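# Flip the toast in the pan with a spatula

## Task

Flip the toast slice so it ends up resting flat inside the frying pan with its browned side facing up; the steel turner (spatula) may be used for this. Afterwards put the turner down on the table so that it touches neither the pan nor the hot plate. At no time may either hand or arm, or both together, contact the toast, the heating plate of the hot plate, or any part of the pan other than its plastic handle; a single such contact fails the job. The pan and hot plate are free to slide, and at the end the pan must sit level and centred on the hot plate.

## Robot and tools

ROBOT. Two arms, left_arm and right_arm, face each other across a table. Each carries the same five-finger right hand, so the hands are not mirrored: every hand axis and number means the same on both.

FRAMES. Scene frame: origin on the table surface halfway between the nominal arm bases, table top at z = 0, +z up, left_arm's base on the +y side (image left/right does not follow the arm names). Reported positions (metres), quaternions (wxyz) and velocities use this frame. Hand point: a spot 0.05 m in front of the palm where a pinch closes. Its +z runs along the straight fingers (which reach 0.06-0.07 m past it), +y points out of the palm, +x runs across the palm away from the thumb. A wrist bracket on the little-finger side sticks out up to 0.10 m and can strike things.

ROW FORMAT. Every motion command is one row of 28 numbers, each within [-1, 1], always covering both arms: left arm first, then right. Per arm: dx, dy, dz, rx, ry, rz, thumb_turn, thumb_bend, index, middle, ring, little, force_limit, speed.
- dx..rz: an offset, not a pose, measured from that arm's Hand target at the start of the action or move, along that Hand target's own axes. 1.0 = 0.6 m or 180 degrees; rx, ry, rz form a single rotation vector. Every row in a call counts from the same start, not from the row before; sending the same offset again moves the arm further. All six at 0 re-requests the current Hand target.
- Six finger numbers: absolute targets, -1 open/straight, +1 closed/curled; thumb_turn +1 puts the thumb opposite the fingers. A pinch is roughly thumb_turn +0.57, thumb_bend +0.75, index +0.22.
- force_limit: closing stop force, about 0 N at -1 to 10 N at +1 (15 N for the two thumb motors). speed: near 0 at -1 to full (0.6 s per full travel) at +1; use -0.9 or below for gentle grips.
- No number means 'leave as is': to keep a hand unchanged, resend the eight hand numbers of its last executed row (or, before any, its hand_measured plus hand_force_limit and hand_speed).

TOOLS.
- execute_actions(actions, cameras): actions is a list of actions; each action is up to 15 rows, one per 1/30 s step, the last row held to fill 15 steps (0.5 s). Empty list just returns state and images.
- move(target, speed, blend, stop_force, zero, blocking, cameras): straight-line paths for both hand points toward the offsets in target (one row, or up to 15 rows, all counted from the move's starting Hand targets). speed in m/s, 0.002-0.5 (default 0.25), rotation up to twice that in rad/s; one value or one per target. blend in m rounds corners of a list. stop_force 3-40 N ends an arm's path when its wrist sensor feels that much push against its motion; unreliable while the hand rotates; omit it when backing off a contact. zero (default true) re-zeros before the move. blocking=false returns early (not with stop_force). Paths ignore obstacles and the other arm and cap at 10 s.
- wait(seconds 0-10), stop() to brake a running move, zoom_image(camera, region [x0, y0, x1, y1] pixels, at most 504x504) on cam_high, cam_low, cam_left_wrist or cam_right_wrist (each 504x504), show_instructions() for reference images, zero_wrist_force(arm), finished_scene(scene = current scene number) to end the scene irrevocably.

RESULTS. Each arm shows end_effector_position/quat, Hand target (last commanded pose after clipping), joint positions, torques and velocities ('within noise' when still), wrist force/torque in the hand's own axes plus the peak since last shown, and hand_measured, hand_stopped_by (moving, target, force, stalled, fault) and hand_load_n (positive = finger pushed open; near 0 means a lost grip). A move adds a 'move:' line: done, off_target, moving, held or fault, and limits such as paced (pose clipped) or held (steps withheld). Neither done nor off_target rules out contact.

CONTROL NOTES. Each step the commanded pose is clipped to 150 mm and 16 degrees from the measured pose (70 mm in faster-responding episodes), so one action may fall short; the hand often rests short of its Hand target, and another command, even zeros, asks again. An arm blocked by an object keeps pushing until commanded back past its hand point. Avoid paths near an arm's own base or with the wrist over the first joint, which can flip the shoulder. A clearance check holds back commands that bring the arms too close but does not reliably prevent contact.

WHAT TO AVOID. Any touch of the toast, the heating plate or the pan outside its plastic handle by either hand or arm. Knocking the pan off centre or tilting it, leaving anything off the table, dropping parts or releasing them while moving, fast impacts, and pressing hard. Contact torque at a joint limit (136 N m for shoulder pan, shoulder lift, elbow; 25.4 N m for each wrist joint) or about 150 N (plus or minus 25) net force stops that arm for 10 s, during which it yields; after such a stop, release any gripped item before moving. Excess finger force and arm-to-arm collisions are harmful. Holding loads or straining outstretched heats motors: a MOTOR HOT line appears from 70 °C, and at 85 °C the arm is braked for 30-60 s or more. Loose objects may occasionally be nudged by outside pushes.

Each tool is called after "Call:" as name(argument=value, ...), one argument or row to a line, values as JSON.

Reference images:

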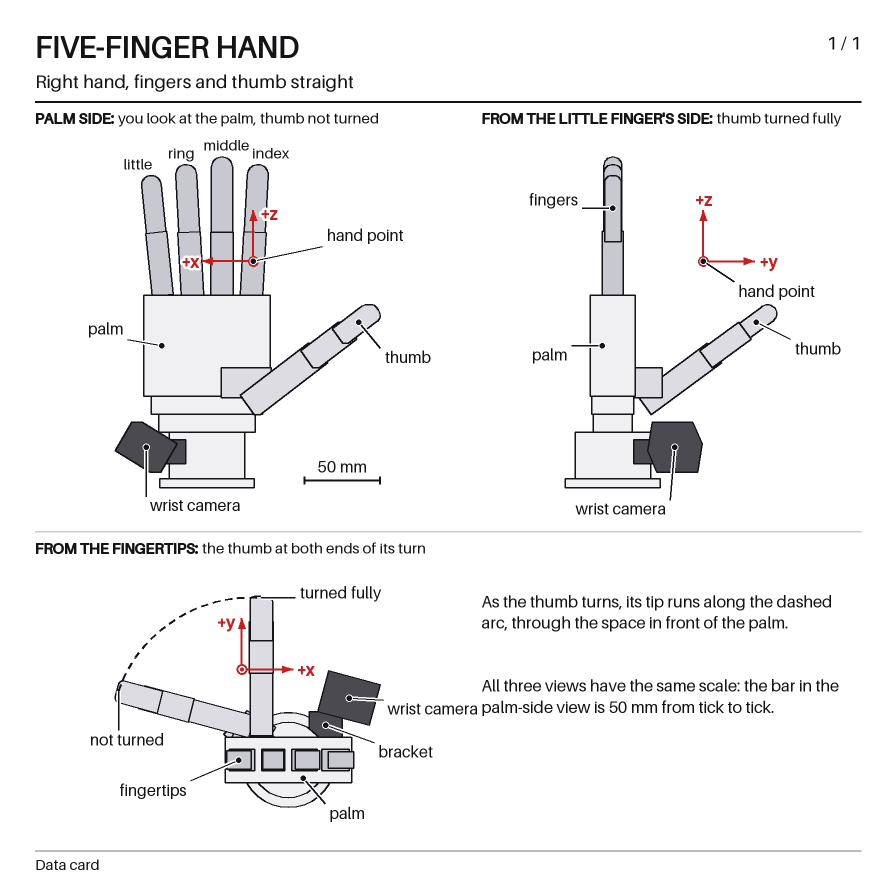

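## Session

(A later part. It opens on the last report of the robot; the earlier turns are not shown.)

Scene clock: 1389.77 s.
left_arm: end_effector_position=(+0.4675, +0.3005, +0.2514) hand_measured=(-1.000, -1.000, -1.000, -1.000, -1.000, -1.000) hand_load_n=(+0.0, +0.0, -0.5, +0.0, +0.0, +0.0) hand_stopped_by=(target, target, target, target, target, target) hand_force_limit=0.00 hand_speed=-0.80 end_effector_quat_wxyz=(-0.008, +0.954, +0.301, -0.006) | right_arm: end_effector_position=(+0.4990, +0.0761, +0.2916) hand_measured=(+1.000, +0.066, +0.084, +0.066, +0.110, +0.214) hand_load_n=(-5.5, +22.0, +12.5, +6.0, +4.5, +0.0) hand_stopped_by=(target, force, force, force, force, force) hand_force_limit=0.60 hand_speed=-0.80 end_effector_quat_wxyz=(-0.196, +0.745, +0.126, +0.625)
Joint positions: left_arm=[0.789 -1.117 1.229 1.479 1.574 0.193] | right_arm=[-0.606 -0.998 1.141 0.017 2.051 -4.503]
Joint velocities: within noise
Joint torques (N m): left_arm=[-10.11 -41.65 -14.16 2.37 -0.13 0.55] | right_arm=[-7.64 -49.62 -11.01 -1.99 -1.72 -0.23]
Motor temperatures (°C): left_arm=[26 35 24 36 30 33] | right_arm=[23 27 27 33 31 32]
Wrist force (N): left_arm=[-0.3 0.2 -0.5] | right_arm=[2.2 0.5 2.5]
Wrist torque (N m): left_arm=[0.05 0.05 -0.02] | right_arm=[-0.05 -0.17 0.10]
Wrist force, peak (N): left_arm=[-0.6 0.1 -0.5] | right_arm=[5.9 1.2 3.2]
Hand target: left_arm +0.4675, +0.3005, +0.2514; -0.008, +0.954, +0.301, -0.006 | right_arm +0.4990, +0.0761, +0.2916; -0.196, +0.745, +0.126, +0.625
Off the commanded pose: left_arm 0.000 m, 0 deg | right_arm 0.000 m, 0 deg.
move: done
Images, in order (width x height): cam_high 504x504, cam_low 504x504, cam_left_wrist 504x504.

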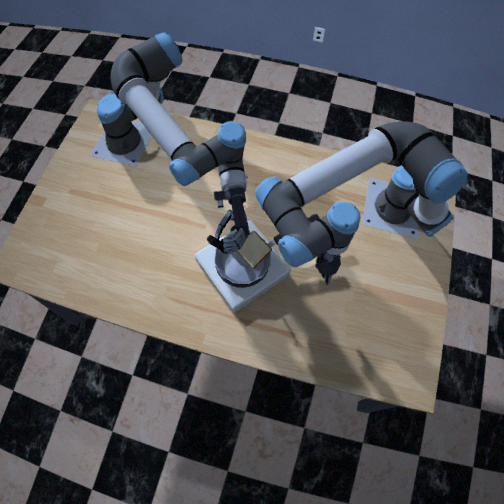

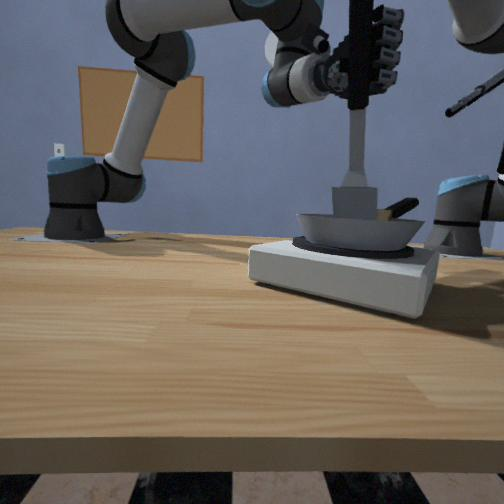

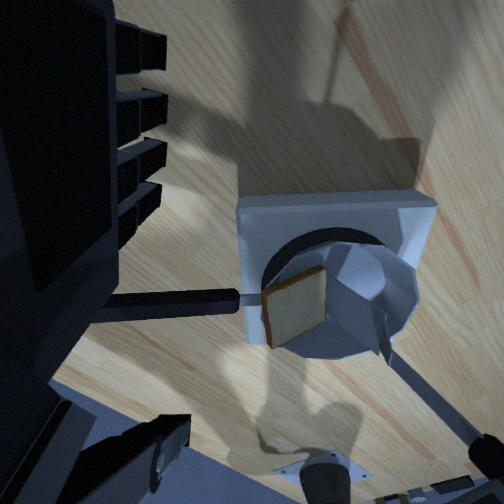

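Call:
move(
  target=[0,0,0,0,0,0,-1,-1,-1,-1,-1,-1,0,-0.8, 0.0041,0.0141,0.0082,0,0,0,1,0.8,0.8,0.8,0.8,0.8,0.6,-0.8],
  speed=0.03,
  cameras=["cam_left_wrist","cam_low","cam_high"],
)

Call:
zoom_image(
  camera="cam_left_wrist",
  region=[260, 220, 420, 380],
)

Call:
zoom_image(
  camera="cam_high",
  region=[200, 220, 280, 300],
)

Scene clock: 1454.07 s.
left_arm: end_effector_position=(+0.4675, +0.3005, +0.2514) hand_measured=(-1.000, -1.000, -1.000, -1.000, -1.000, -1.000) hand_load_n=(+0.0, +0.0, +0.0, +0.0, +0.0, +0.0) hand_stopped_by=(target, target, target, target, target, target) hand_force_limit=0.00 hand_speed=-0.80 end_effector_quat_wxyz=(-0.008, +0.954, +0.301, -0.006) | right_arm: end_effector_position=(+0.5076, +0.0705, +0.2922) hand_measured=(+1.000, +0.066, +0.084, +0.066, +0.110, +0.214) hand_load_n=(-4.5, +21.5, +13.5, +6.0, +3.5, +0.0) hand_stopped_by=(target, force, force, force, force, force) hand_force_limit=0.60 hand_speed=-0.80 end_effector_quat_wxyz=(-0.196, +0.745, +0.126, +0.625)
Joint positions: left_arm=[0.789 -1.117 1.229 1.479 1.574 0.193] | right_arm=[-0.623 -1.003 1.148 0.014 2.034 -4.506]
Joint velocities: within noise
Joint torques (N m): left_arm=[-9.29 -45.1 -14.92 2.9 -0.53 0.42] | right_arm=[6.55 -50.79 -20.36 -3.23 1.64 -1.79]
Motor temperatures (°C): left_arm=[26 35 24 36 30 33] | right_arm=[23 27 27 33 31 32]
Wrist force (N): left_arm=[-0.2 0.1 -0.3] | right_arm=[0.5 0.4 2.3]
Wrist torque (N m): left_arm=[0.02 0.02 -0.01] | right_arm=[-0.05 -0.14 0.12]
Wrist force, peak (N): left_arm=[-0.9 0.0 -0.4] | right_arm=[3.2 0.5 2.9]
Hand target: left_arm +0.4675, +0.3005, +0.2514; -0.008, +0.954, +0.301, -0.006 | right_arm +0.5075, +0.0706, +0.2922; -0.196, +0.745, +0.126, +0.625
Off the commanded pose: left_arm 0.000 m, 0 deg | right_arm 0.000 m, 0 deg.
move: done
Images, in order (width x height): cam_high 504x504, cam_low 504x504, cam_left_wrist 504x504.

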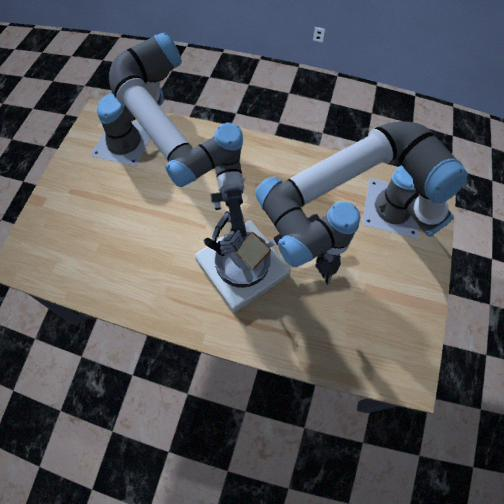

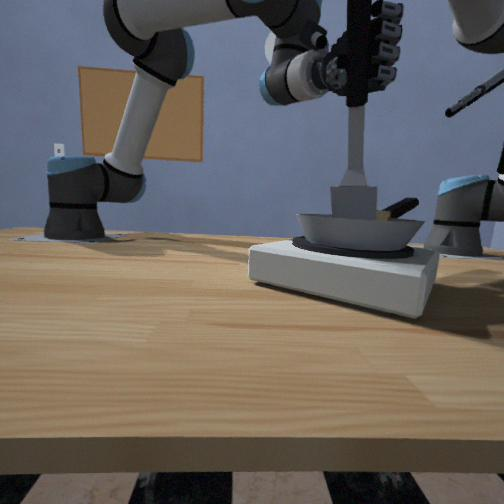

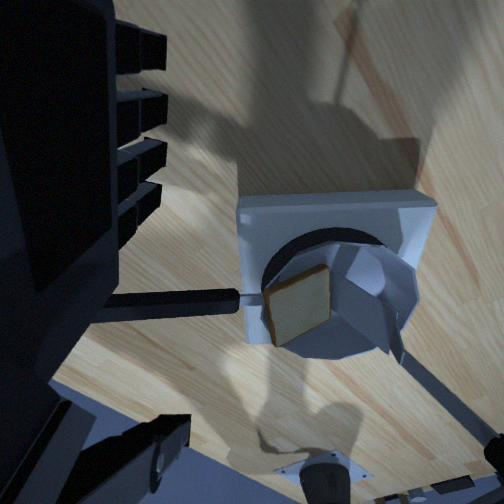

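Scaled by 3.150.

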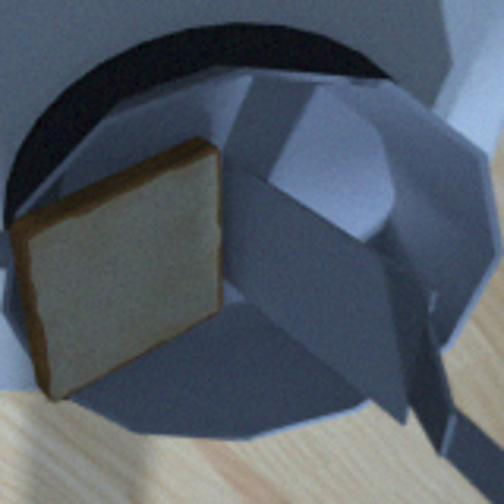

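Scaled by 6.300.

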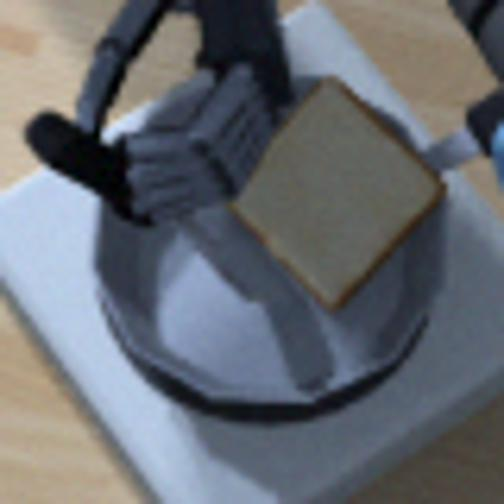

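Call:
move(
  target=[
    [0,0,0,0,0,0,-1,-1,-1,-1,-1,-1,0,-0.8, 0.1226,-0.0166,-0.0178,0,0,0,1,0.8,0.8,0.8,0.8,0.8,0.6,-0.8],
    [0,0,0,0,0,0,-1,-1,-1,-1,-1,-1,0,-0.8, 0.0939,-0.1469,-0.0935,0,0,0,1,0.8,0.8,0.8,0.8,0.8,0.6,-0.8],
  ],
  speed=0.07,
  cameras=["cam_left_wrist","cam_low","cam_high"],
)

Call:
zoom_image(
  camera="cam_left_wrist",
  region=[220, 200, 420, 400],
)

Call:
zoom_image(
  camera="cam_low",
  region=[260, 80, 440, 260],
)

Call:
zoom_image(
  camera="cam_high",
  region=[200, 220, 280, 300],
)

Scene clock: 1524.17 s.
left_arm: end_effector_position=(+0.4675, +0.3005, +0.2514) hand_measured=(-1.000, -1.000, -1.000, -1.000, -1.000, -1.000) hand_load_n=(+0.0, +0.0, +0.0, +0.0, +0.0, +0.0) hand_stopped_by=(target, target, target, target, target, target) hand_force_limit=0.00 hand_speed=-0.80 end_effector_quat_wxyz=(-0.008, +0.954, +0.301, -0.006) | right_arm: end_effector_position=(+0.4303, +0.1208, +0.3670) hand_measured=(+1.000, +0.066, +0.084, +0.066, +0.110, +0.214) hand_load_n=(-4.0, +21.5, +13.0, +6.0, +3.5, +0.0) hand_stopped_by=(target, force, force, force, force, force) hand_force_limit=0.60 hand_speed=-0.80 end_effector_quat_wxyz=(-0.196, +0.745, +0.126, +0.625) end_effector_velocity=(+0.001, +0.000, -0.001) end_effector_angular_velocity=(+0.001, +0.001, +0.003)
Joint positions: left_arm=[0.789 -1.117 1.229 1.479 1.574 0.193] | right_arm=[-0.472 -0.944 0.861 0.257 2.183 -4.476]
Joint velocities: left_arm=[within noise] | right_arm=[-0.002 -0.002 0.005 -0.003 -0.005 0]
Joint torques (N m): left_arm=[-10.51 -44.17 -15.54 3.24 -0.82 0.36] | right_arm=[-8.62 -60.52 -12.79 -3.55 -1.57 -0.45]
Motor temperatures (°C): left_arm=[26 35 24 36 30 33] | right_arm=[23 27 27 33 31 32]
Wrist force (N): left_arm=[-0.3 0.2 -0.4] | right_arm=[0.5 0.4 2.6]
Wrist torque (N m): left_arm=[0.04 0.04 -0.01] | right_arm=[-0.06 -0.14 0.13]
Wrist force, peak (N): left_arm=[-0.3 0.5 -0.9] | right_arm=[0.8 1.0 2.9]
Hand target: left_arm +0.4675, +0.3005, +0.2514; -0.008, +0.954, +0.301, -0.006 | right_arm +0.4303, +0.1208, +0.3672; -0.196, +0.745, +0.126, +0.625
Off the commanded pose: left_arm 0.000 m, 0 deg | right_arm 0.000 m, 0 deg.
move: done
Images, in order (width x height): cam_high 504x504, cam_low 504x504, cam_left_wrist 504x504.

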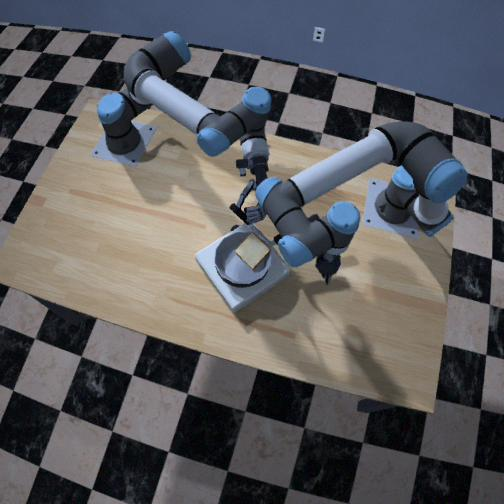

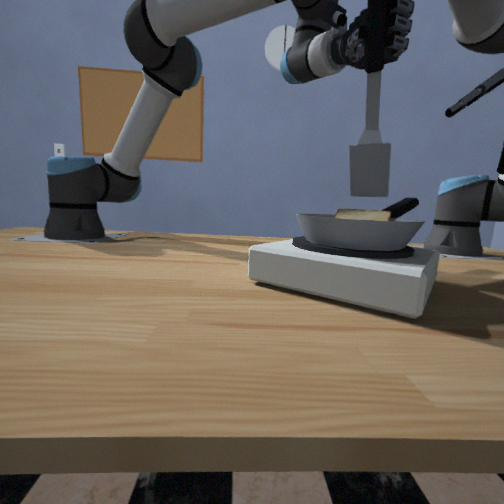

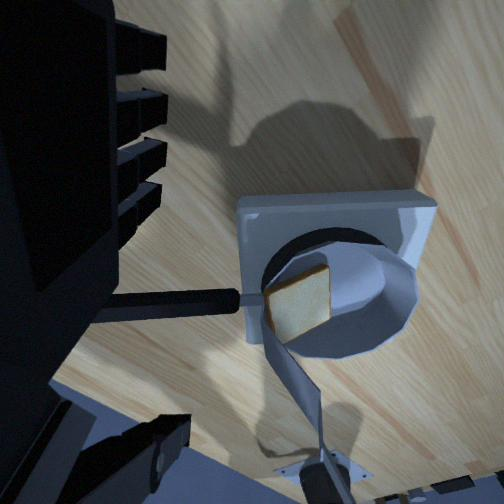

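Scaled by 2.520.

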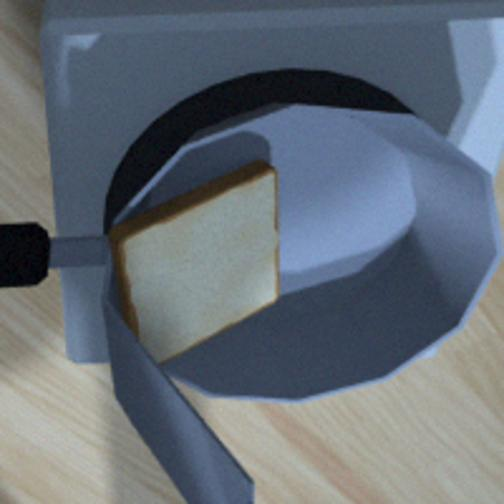

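Scaled by 2.800.

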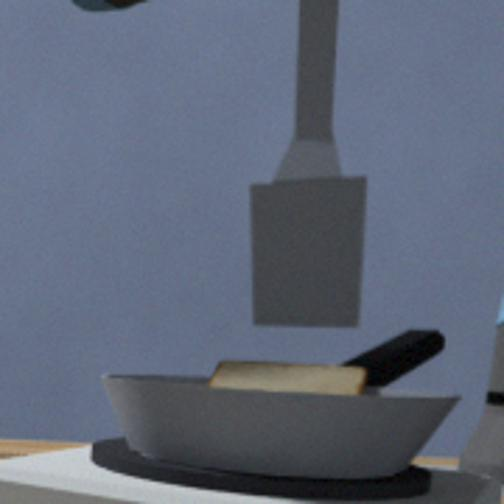

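Scaled by 6.300.

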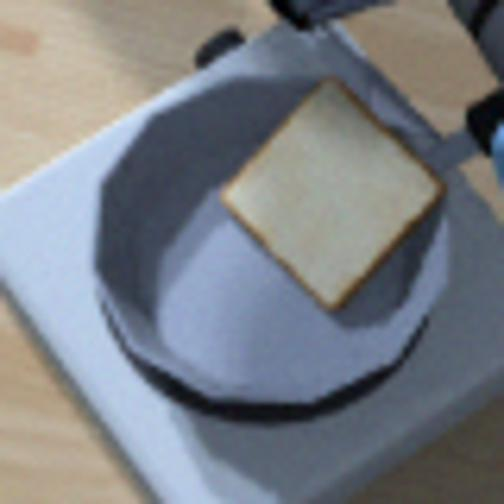

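Call:
move(
  target=[0,0,0,0,0,0,-1,-1,-1,-1,-1,-1,0,-0.8, -0.0392,0.0053,0.0057,0,0,0,1,0.8,0.8,0.8,0.8,0.8,0.6,-0.8],
  speed=0.03,
  stop_force=4,
  cameras=["cam_left_wrist","cam_low","cam_high"],
)

Call:
zoom_image(
  camera="cam_left_wrist",
  region=[220, 250, 340, 370],
)

Call:
zoom_image(
  camera="cam_low",
  region=[280, 150, 400, 270],
)

Call:
zoom_image(
  camera="cam_high",
  region=[200, 220, 280, 300],
)

Scene clock: 1543.67 s.
left_arm: end_effector_position=(+0.4675, +0.3005, +0.2514) hand_measured=(-1.000, -1.000, -1.000, -1.000, -1.000, -1.000) hand_load_n=(+0.0, +0.0, +0.0, +0.0, +0.0, +0.0) hand_stopped_by=(target, target, target, target, target, target) hand_force_limit=0.00 hand_speed=-0.80 end_effector_quat_wxyz=(-0.008, +0.954, +0.301, -0.006) | right_arm: end_effector_position=(+0.4303, +0.1208, +0.3432) hand_measured=(+1.000, +0.066, +0.084, +0.066, +0.110, +0.214) hand_load_n=(-4.5, +21.5, +13.5, +6.0, +3.0, +0.0) hand_stopped_by=(target, force, force, force, force, force) hand_force_limit=0.60 hand_speed=-0.80 end_effector_quat_wxyz=(-0.196, +0.745, +0.126, +0.625)
Joint positions: left_arm=[0.789 -1.117 1.229 1.479 1.574 0.193] | right_arm=[-0.472 -0.947 0.928 0.193 2.183 -4.477]
Joint velocities: within noise
Joint torques (N m): left_arm=[-10.34 -44.74 -17.08 3.08 -0.99 0.49] | right_arm=[1.09 -56.08 -32.55 1.62 -1.47 -1.56]
Motor temperatures (°C): left_arm=[26 35 24 36 30 33] | right_arm=[23 27 27 33 31 32]
Wrist force (N): left_arm=[-0.1 0.3 -0.5] | right_arm=[0.4 0.4 2.5]
Wrist torque (N m): left_arm=[0.05 0.01 0.00] | right_arm=[-0.06 -0.11 0.11]
Wrist force, peak (N): left_arm=[-0.6 0.4 -0.6] | right_arm=[0.5 0.5 2.9]
Hand target: left_arm +0.4675, +0.3005, +0.2514; -0.008, +0.954, +0.301, -0.006 | right_arm +0.4303, +0.1208, +0.3432; -0.196, +0.745, +0.126, +0.625
Off the commanded pose: left_arm 0.000 m, 0 deg | right_arm 0.000 m, 0 deg.
move: done
Images, in order (width x height): cam_high 504x504, cam_low 504x504, cam_left_wrist 504x504.

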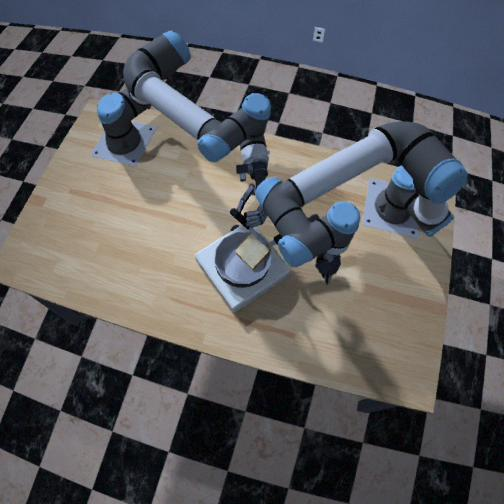

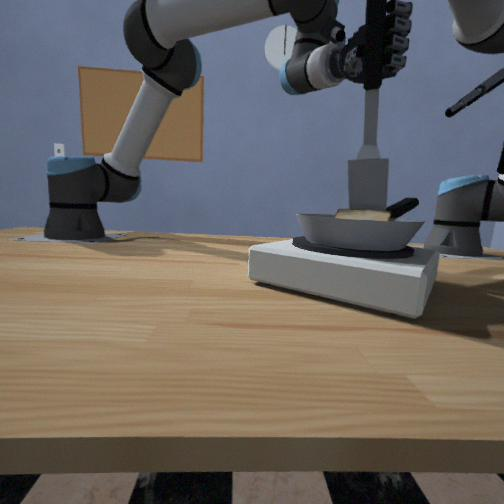

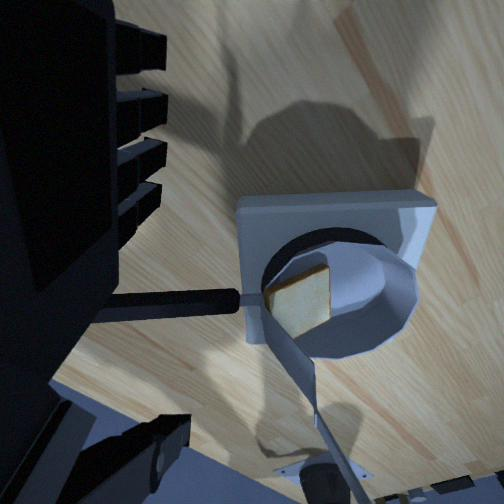

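Scaled by 4.200.

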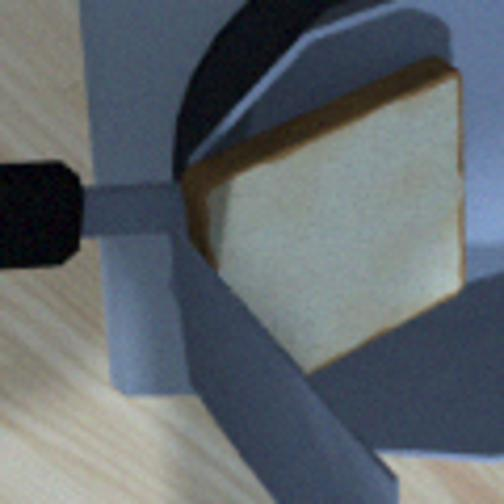

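Scaled by 4.200.

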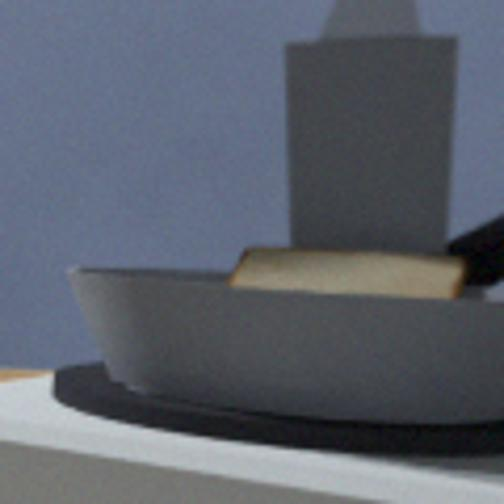

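Scaled by 6.300.

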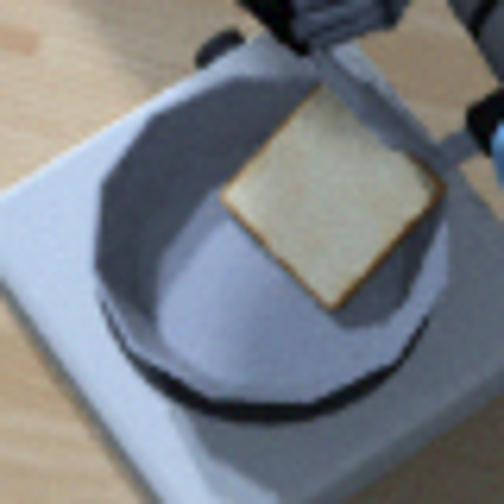

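Call:
move(
  target=[0,0,0,0,0,0,-1,-1,-1,-1,-1,-1,0,-0.8, -0.0026,0.0266,0.0160,0,0,0,1,0.8,0.8,0.8,0.8,0.8,0.6,-0.8],
  speed=0.02,
  stop_force=4,
  cameras=["cam_left_wrist","cam_low","cam_high"],
)

Call:
zoom_image(
  camera="cam_left_wrist",
  region=[240, 240, 380, 380],
)

Call:
zoom_image(
  camera="cam_low",
  region=[280, 150, 400, 270],
)

Call:
zoom_image(
  camera="cam_high",
  region=[200, 220, 280, 300],
)

Scene clock: 1557.63 s.
left_arm: end_effector_position=(+0.4675, +0.3005, +0.2514) hand_measured=(-1.000, -1.000, -1.000, -1.000, -1.000, -1.000) hand_load_n=(+0.0, -0.5, +0.0, +0.0, +0.0, +0.0) hand_stopped_by=(target, target, target, target, target, target) hand_force_limit=0.00 hand_speed=-0.80 end_effector_quat_wxyz=(-0.008, +0.954, +0.301, -0.006) | right_arm: end_effector_position=(+0.4454, +0.1110, +0.3382) hand_measured=(+1.000, +0.066, +0.084, +0.066, +0.110, +0.214) hand_load_n=(-4.5, +21.5, +13.0, +6.0, +3.5, +0.0) hand_stopped_by=(target, force, force, force, force, force) hand_force_limit=0.60 hand_speed=-0.80 end_effector_quat_wxyz=(-0.196, +0.745, +0.126, +0.625)
Joint positions: left_arm=[0.789 -1.117 1.229 1.479 1.574 0.193] | right_arm=[-0.501 -0.964 0.968 0.166 2.155 -4.483]
Joint velocities: within noise
Joint torques (N m): left_arm=[-11.07 -43.19 -16.98 3.33 -1 0.29] | right_arm=[7.85 -33.7 -33.26 1.51 2.1 1.92]
Motor temperatures (°C): left_arm=[26 35 24 36 30 33] | right_arm=[23 27 27 33 31 32]
Wrist force (N): left_arm=[-0.3 0.4 -0.3] | right_arm=[0.4 0.4 2.4]
Wrist torque (N m): left_arm=[0.05 0.04 -0.01] | right_arm=[-0.05 -0.10 0.11]
Wrist force, peak (N): left_arm=[0.0 0.4 -0.8] | right_arm=[0.3 0.3 2.9]
Hand target: left_arm +0.4675, +0.3005, +0.2514; -0.008, +0.954, +0.301, -0.006 | right_arm +0.4454, +0.1110, +0.3382; -0.196, +0.745, +0.126, +0.625
Off the commanded pose: left_arm 0.000 m, 0 deg | right_arm 0.000 m, 0 deg.
move: done
Images, in order (width x height): cam_high 504x504, cam_low 504x504, cam_left_wrist 504x504.

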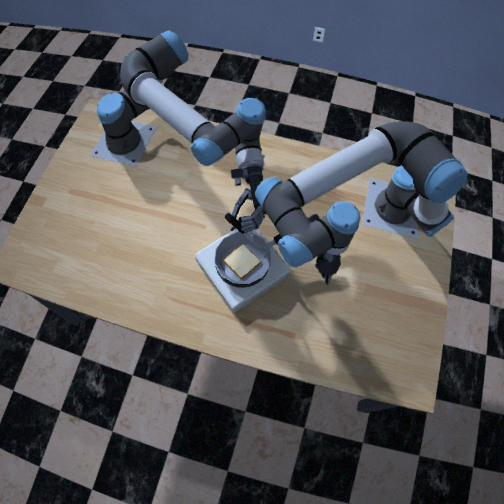

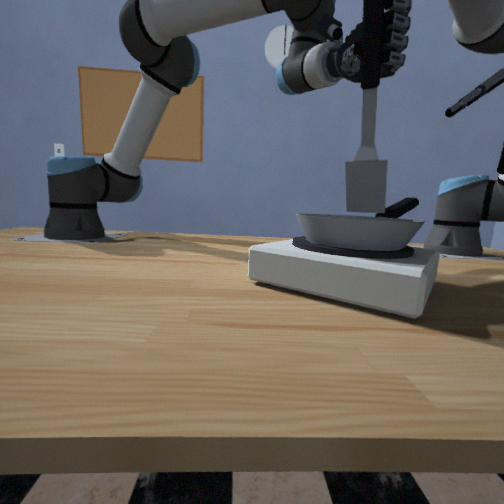

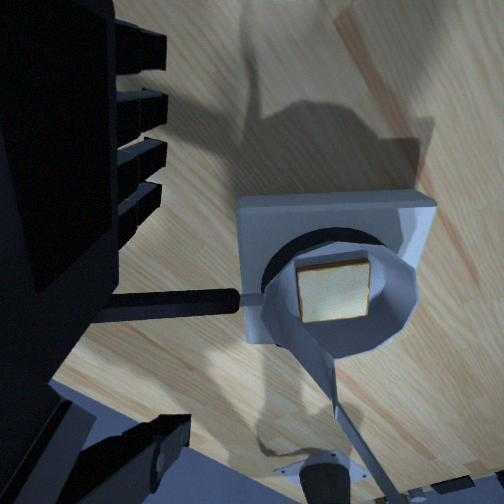

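Scaled by 3.600.

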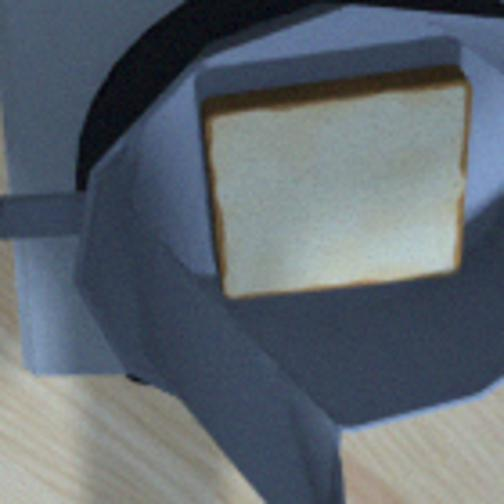

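Scaled by 4.200.

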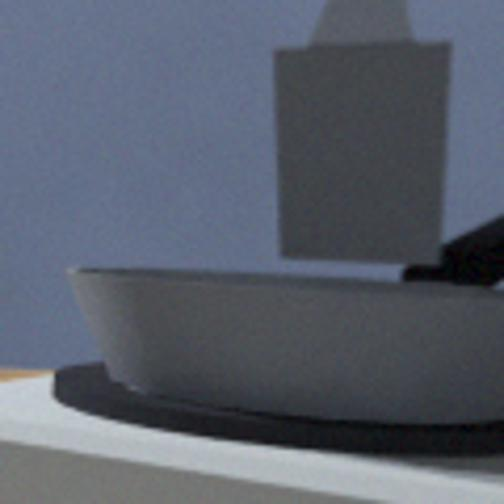

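Scaled by 6.300.

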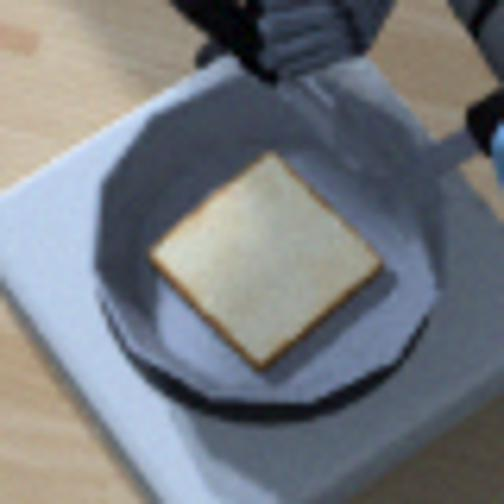

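Call:
move(
  target=[
    [0,0,0,0,0,0,-1,-1,-1,-1,-1,-1,0,-0.8, 0.0069,0.0400,0.0098,0,0,0,1,0.8,0.8,0.8,0.8,0.8,0.6,-0.8],
    [0,0,0,0,0,0,-1,-1,-1,-1,-1,-1,0,-0.8, -0.0650,0.0498,0.0202,0,0,0,1,0.8,0.8,0.8,0.8,0.8,0.6,-0.8],
  ],
  speed=0.03,
  stop_force=4,
  cameras=["cam_left_wrist","cam_low","cam_high"],
)

Call:
zoom_image(
  camera="cam_left_wrist",
  region=[240, 240, 380, 380],
)

Call:
zoom_image(
  camera="cam_high",
  region=[200, 220, 280, 300],
)

Scene clock: 1592.50 s.
left_arm: end_effector_position=(+0.4675, +0.3005, +0.2514) hand_measured=(-1.000, -1.000, -1.000, -1.000, -1.000, -1.000) hand_load_n=(+0.0, +0.0, +0.0, +0.0, +0.0, +0.0) hand_stopped_by=(target, target, target, target, target, target) hand_force_limit=0.00 hand_speed=-0.80 end_effector_quat_wxyz=(-0.008, +0.954, +0.301, -0.006) | right_arm: end_effector_position=(+0.4618, +0.0920, +0.2942) hand_measured=(+1.000, +0.066, +0.084, +0.066, +0.110, +0.214) hand_load_n=(-4.0, +21.5, +13.0, +6.0, +3.5, +0.0) hand_stopped_by=(target, force, force, force, force, force) hand_force_limit=0.60 hand_speed=-0.80 end_effector_quat_wxyz=(-0.196, +0.745, +0.126, +0.625)
Joint positions: left_arm=[0.789 -1.117 1.229 1.479 1.574 0.193] | right_arm=[-0.54 -0.993 1.127 0.032 2.116 -4.49]
Joint velocities: within noise
Joint torques (N m): left_arm=[-10.49 -43.22 -18.12 3.36 -1.08 0.64] | right_arm=[-1.81 -59.82 -32.57 1.37 -1.22 -2.31]
Motor temperatures (°C): left_arm=[26 35 24 36 30 33] | right_arm=[23 27 27 33 31 32]
Wrist force (N): left_arm=[-0.4 -0.1 -0.5] | right_arm=[0.3 0.1 2.8]
Wrist torque (N m): left_arm=[0.01 0.06 -0.03] | right_arm=[-0.12 -0.13 0.10]
Wrist force, peak (N): left_arm=[-0.6 0.3 -0.8] | right_arm=[0.2 0.5 2.9]
Hand target: left_arm +0.4675, +0.3005, +0.2514; -0.008, +0.954, +0.301, -0.006 | right_arm +0.4618, +0.0920, +0.2942; -0.196, +0.745, +0.126, +0.625
Off the commanded pose: left_arm 0.000 m, 0 deg | right_arm 0.000 m, 0 deg.
move: done
Images, in order (width x height): cam_high 504x504, cam_low 504x504, cam_left_wrist 504x504.

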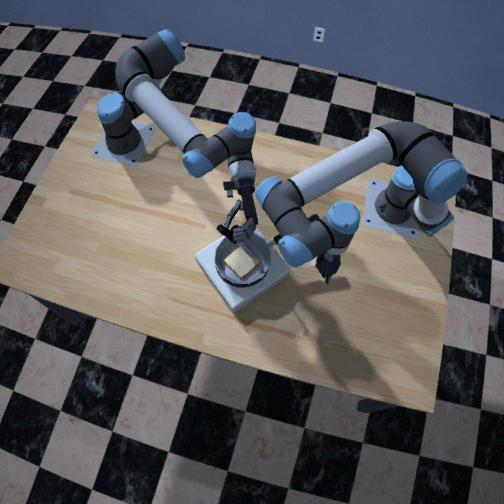

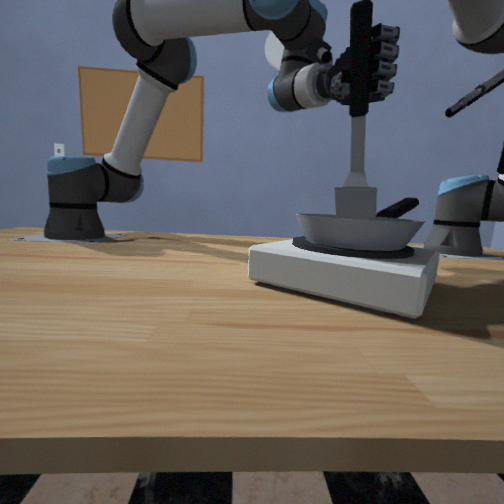

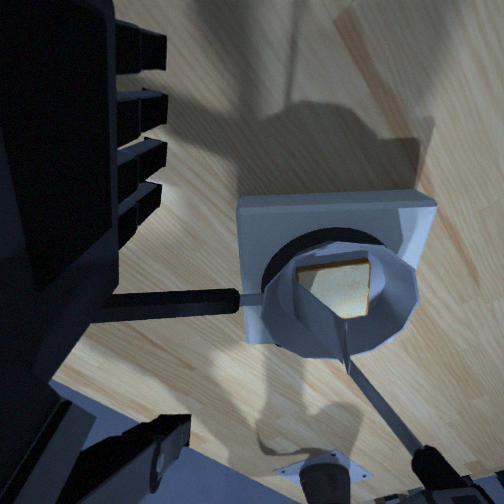

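Scaled by 3.600.

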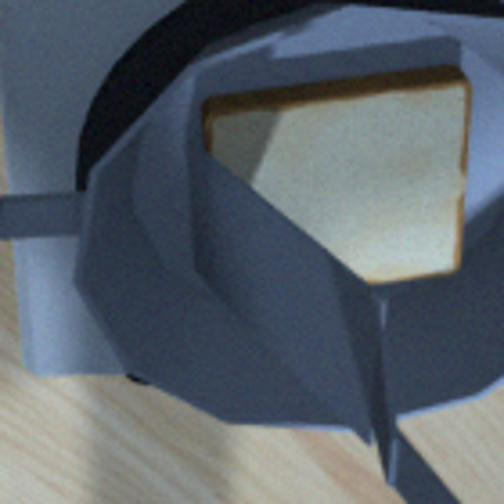

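Scaled by 6.300.

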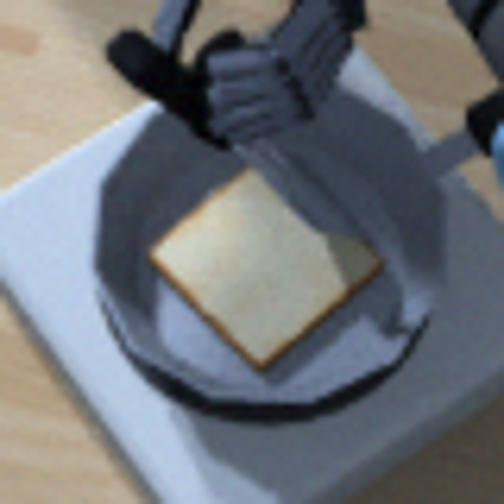

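Call:
move(
  target=[0,0,0,0,0,0,-1,-1,-1,-1,-1,-1,0,-0.8, 0.0128,0.0581,0.0337,0,0,0,1,0.8,0.8,0.8,0.8,0.8,0.6,-0.8],
  speed=0.03,
  stop_force=6,
  cameras=["cam_left_wrist","cam_low","cam_high"],
)

Call:
zoom_image(
  camera="cam_left_wrist",
  region=[260, 220, 440, 400],
)

Call:
zoom_image(
  camera="cam_high",
  region=[200, 220, 280, 300],
)

Call:
zoom_image(
  camera="cam_low",
  region=[280, 130, 440, 290],
)

Scene clock: 1610.97 s.
left_arm: end_effector_position=(+0.4675, +0.3005, +0.2514) hand_measured=(-1.000, -1.000, -1.000, -1.000, -1.000, -1.000) hand_load_n=(+0.0, +0.0, +0.0, +0.0, +0.0, +0.0) hand_stopped_by=(target, target, target, target, target, target) hand_force_limit=0.00 hand_speed=-0.80 end_effector_quat_wxyz=(-0.008, +0.954, +0.301, -0.006) | right_arm: end_effector_position=(+0.4961, +0.0696, +0.2942) hand_measured=(+1.000, +0.066, +0.084, +0.066, +0.110, +0.214) hand_load_n=(-4.5, +21.5, +13.0, +6.0, +3.5, +0.0) hand_stopped_by=(target, force, force, force, force, force) hand_force_limit=0.60 hand_speed=-0.80 end_effector_quat_wxyz=(-0.196, +0.745, +0.126, +0.625)
Joint positions: left_arm=[0.789 -1.117 1.229 1.479 1.574 0.193] | right_arm=[-0.608 -1.018 1.165 0.012 2.049 -4.503]
Joint velocities: within noise
Joint torques (N m): left_arm=[-10.85 -43.5 -17.49 3.34 -1.01 0.51] | right_arm=[7.78 -31.56 -32.64 1.45 1.97 2.22]
Motor temperatures (°C): left_arm=[26 35 24 36 30 33] | right_arm=[23 27 27 33 31 32]
Wrist force (N): left_arm=[-0.3 0.0 -0.3] | right_arm=[0.4 0.2 2.5]
Wrist torque (N m): left_arm=[0.01 0.04 -0.02] | right_arm=[-0.07 -0.13 0.11]
Wrist force, peak (N): left_arm=[-0.4 0.5 -0.8] | right_arm=[0.2 0.7 2.8]
Hand target: left_arm +0.4675, +0.3005, +0.2514; -0.008, +0.954, +0.301, -0.006 | right_arm +0.4961, +0.0696, +0.2942; -0.196, +0.745, +0.126, +0.625
Off the commanded pose: left_arm 0.000 m, 0 deg | right_arm 0.000 m, 0 deg.
move: done
Images, in order (width x height): cam_high 504x504, cam_low 504x504, cam_left_wrist 504x504.

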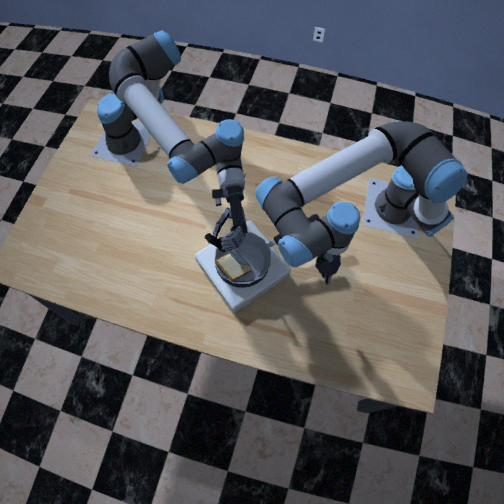

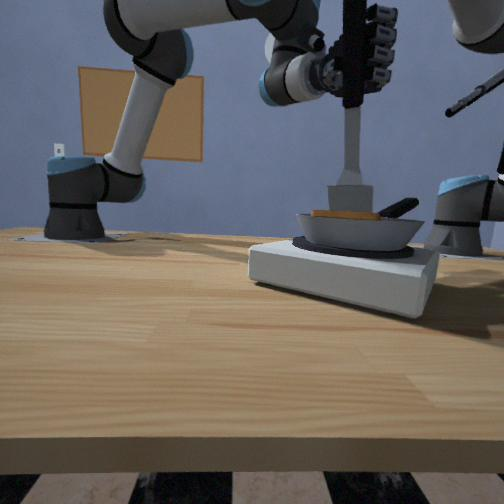

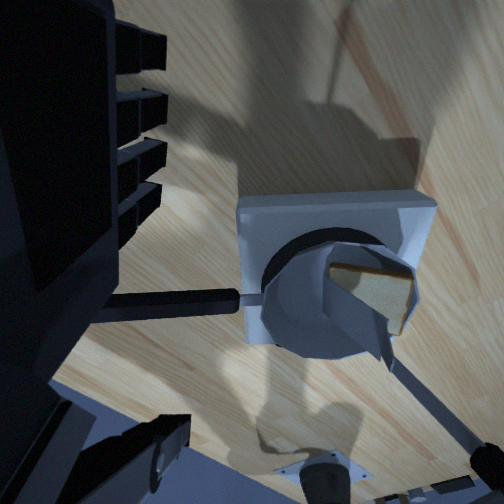

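Scaled by 2.800.

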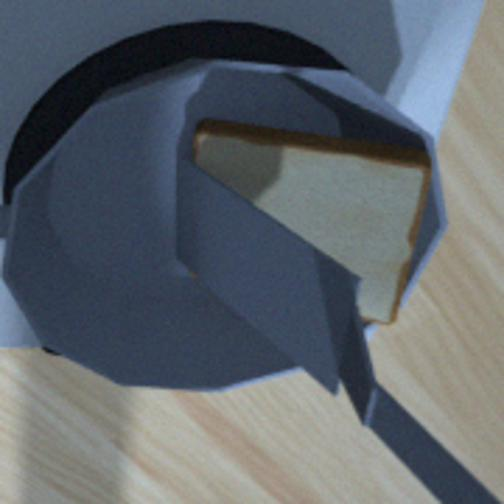

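Scaled by 6.300.

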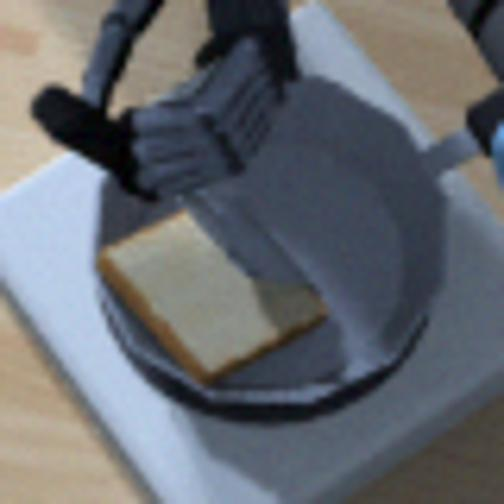

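Scaled by 3.150.

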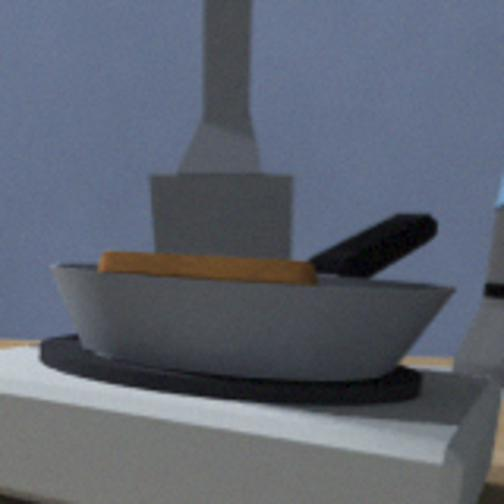

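Call:
move(
  target=[0,0,0,0,0,0,-1,-1,-1,-1,-1,-1,0,-0.8, 0.0056,0.0255,0.0148,0,0,0,1,0.8,0.8,0.8,0.8,0.8,0.6,-0.8],
  speed=0.02,
  stop_force=6,
  cameras=["cam_left_wrist","cam_low","cam_high"],
)

Call:
zoom_image(
  camera="cam_left_wrist",
  region=[300, 220, 440, 360],
)

Call:
zoom_image(
  camera="cam_high",
  region=[200, 220, 280, 300],
)

Call:
zoom_image(
  camera="cam_low",
  region=[280, 130, 440, 290],
)

Scene clock: 1623.47 s.
left_arm: end_effector_position=(+0.4675, +0.3005, +0.2514) hand_measured=(-1.000, -1.000, -1.000, -1.000, -1.000, -1.000) hand_load_n=(+0.0, +0.0, +0.0, +0.0, +0.0, +0.0) hand_stopped_by=(target, target, target, target, target, target) hand_force_limit=0.00 hand_speed=-0.80 end_effector_quat_wxyz=(-0.008, +0.954, +0.301, -0.006) | right_arm: end_effector_position=(+0.5112, +0.0597, +0.2943) hand_measured=(+1.000, +0.066, +0.084, +0.066, +0.110, +0.214) hand_load_n=(-4.5, +21.5, +13.0, +6.0, +3.5, +0.0) hand_stopped_by=(target, force, force, force, force, force) hand_force_limit=0.60 hand_speed=-0.80 end_effector_quat_wxyz=(-0.196, +0.745, +0.126, +0.625)
Joint positions: left_arm=[0.789 -1.117 1.229 1.479 1.574 0.193] | right_arm=[-0.639 -1.026 1.178 0.005 2.019 -4.508]
Joint velocities: within noise
Joint torques (N m): left_arm=[-9.71 -43.8 -17.43 3.25 -1.18 0.49] | right_arm=[8.13 -32.54 -32.97 1.07 2.01 1.86]
Motor temperatures (°C): left_arm=[26 35 24 36 30 33] | right_arm=[23 27 27 33 31 32]
Wrist force (N): left_arm=[0.0 0.3 -0.3] | right_arm=[0.2 0.3 2.6]
Wrist torque (N m): left_arm=[0.04 0.00 0.01] | right_arm=[-0.08 -0.11 0.11]
Wrist force, peak (N): left_arm=[-0.3 0.7 -0.7] | right_arm=[0.4 0.2 2.8]
Hand target: left_arm +0.4675, +0.3005, +0.2514; -0.008, +0.954, +0.301, -0.006 | right_arm +0.5112, +0.0598, +0.2942; -0.196, +0.745, +0.126, +0.625
Off the commanded pose: left_arm 0.000 m, 0 deg | right_arm 0.000 m, 0 deg.
move: done
Images, in order (width x height): cam_high 504x504, cam_low 504x504, cam_left_wrist 504x504.

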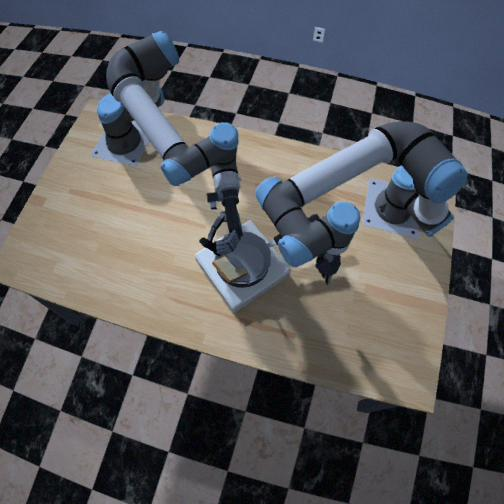

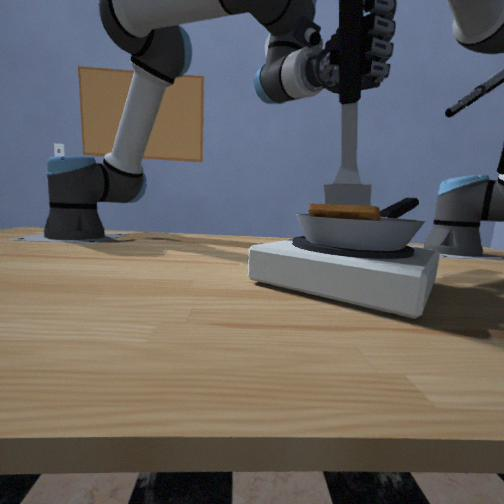

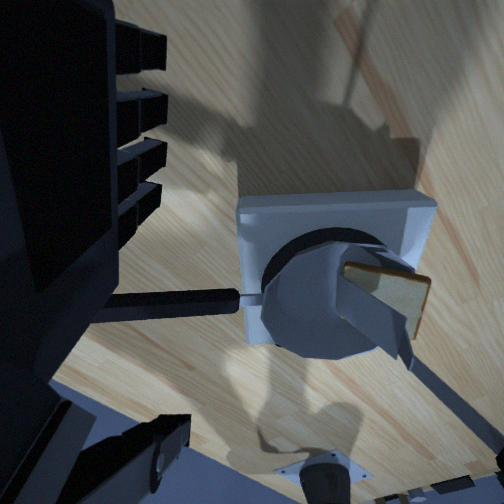

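Scaled by 3.600.

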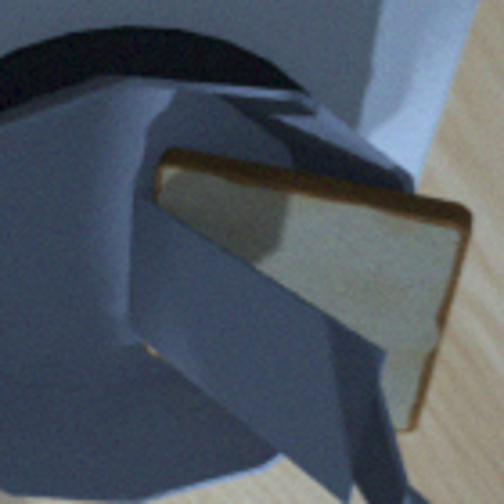

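Scaled by 6.300.

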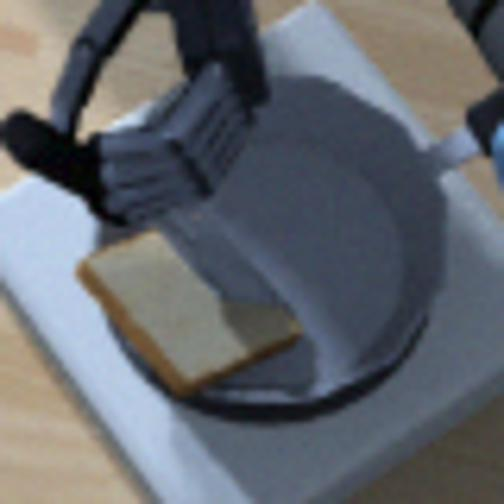

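Scaled by 3.150.

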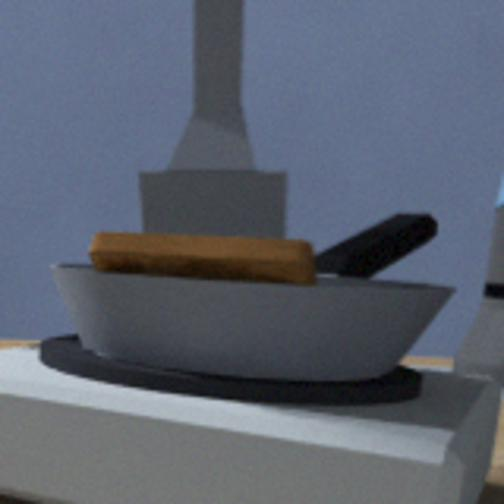

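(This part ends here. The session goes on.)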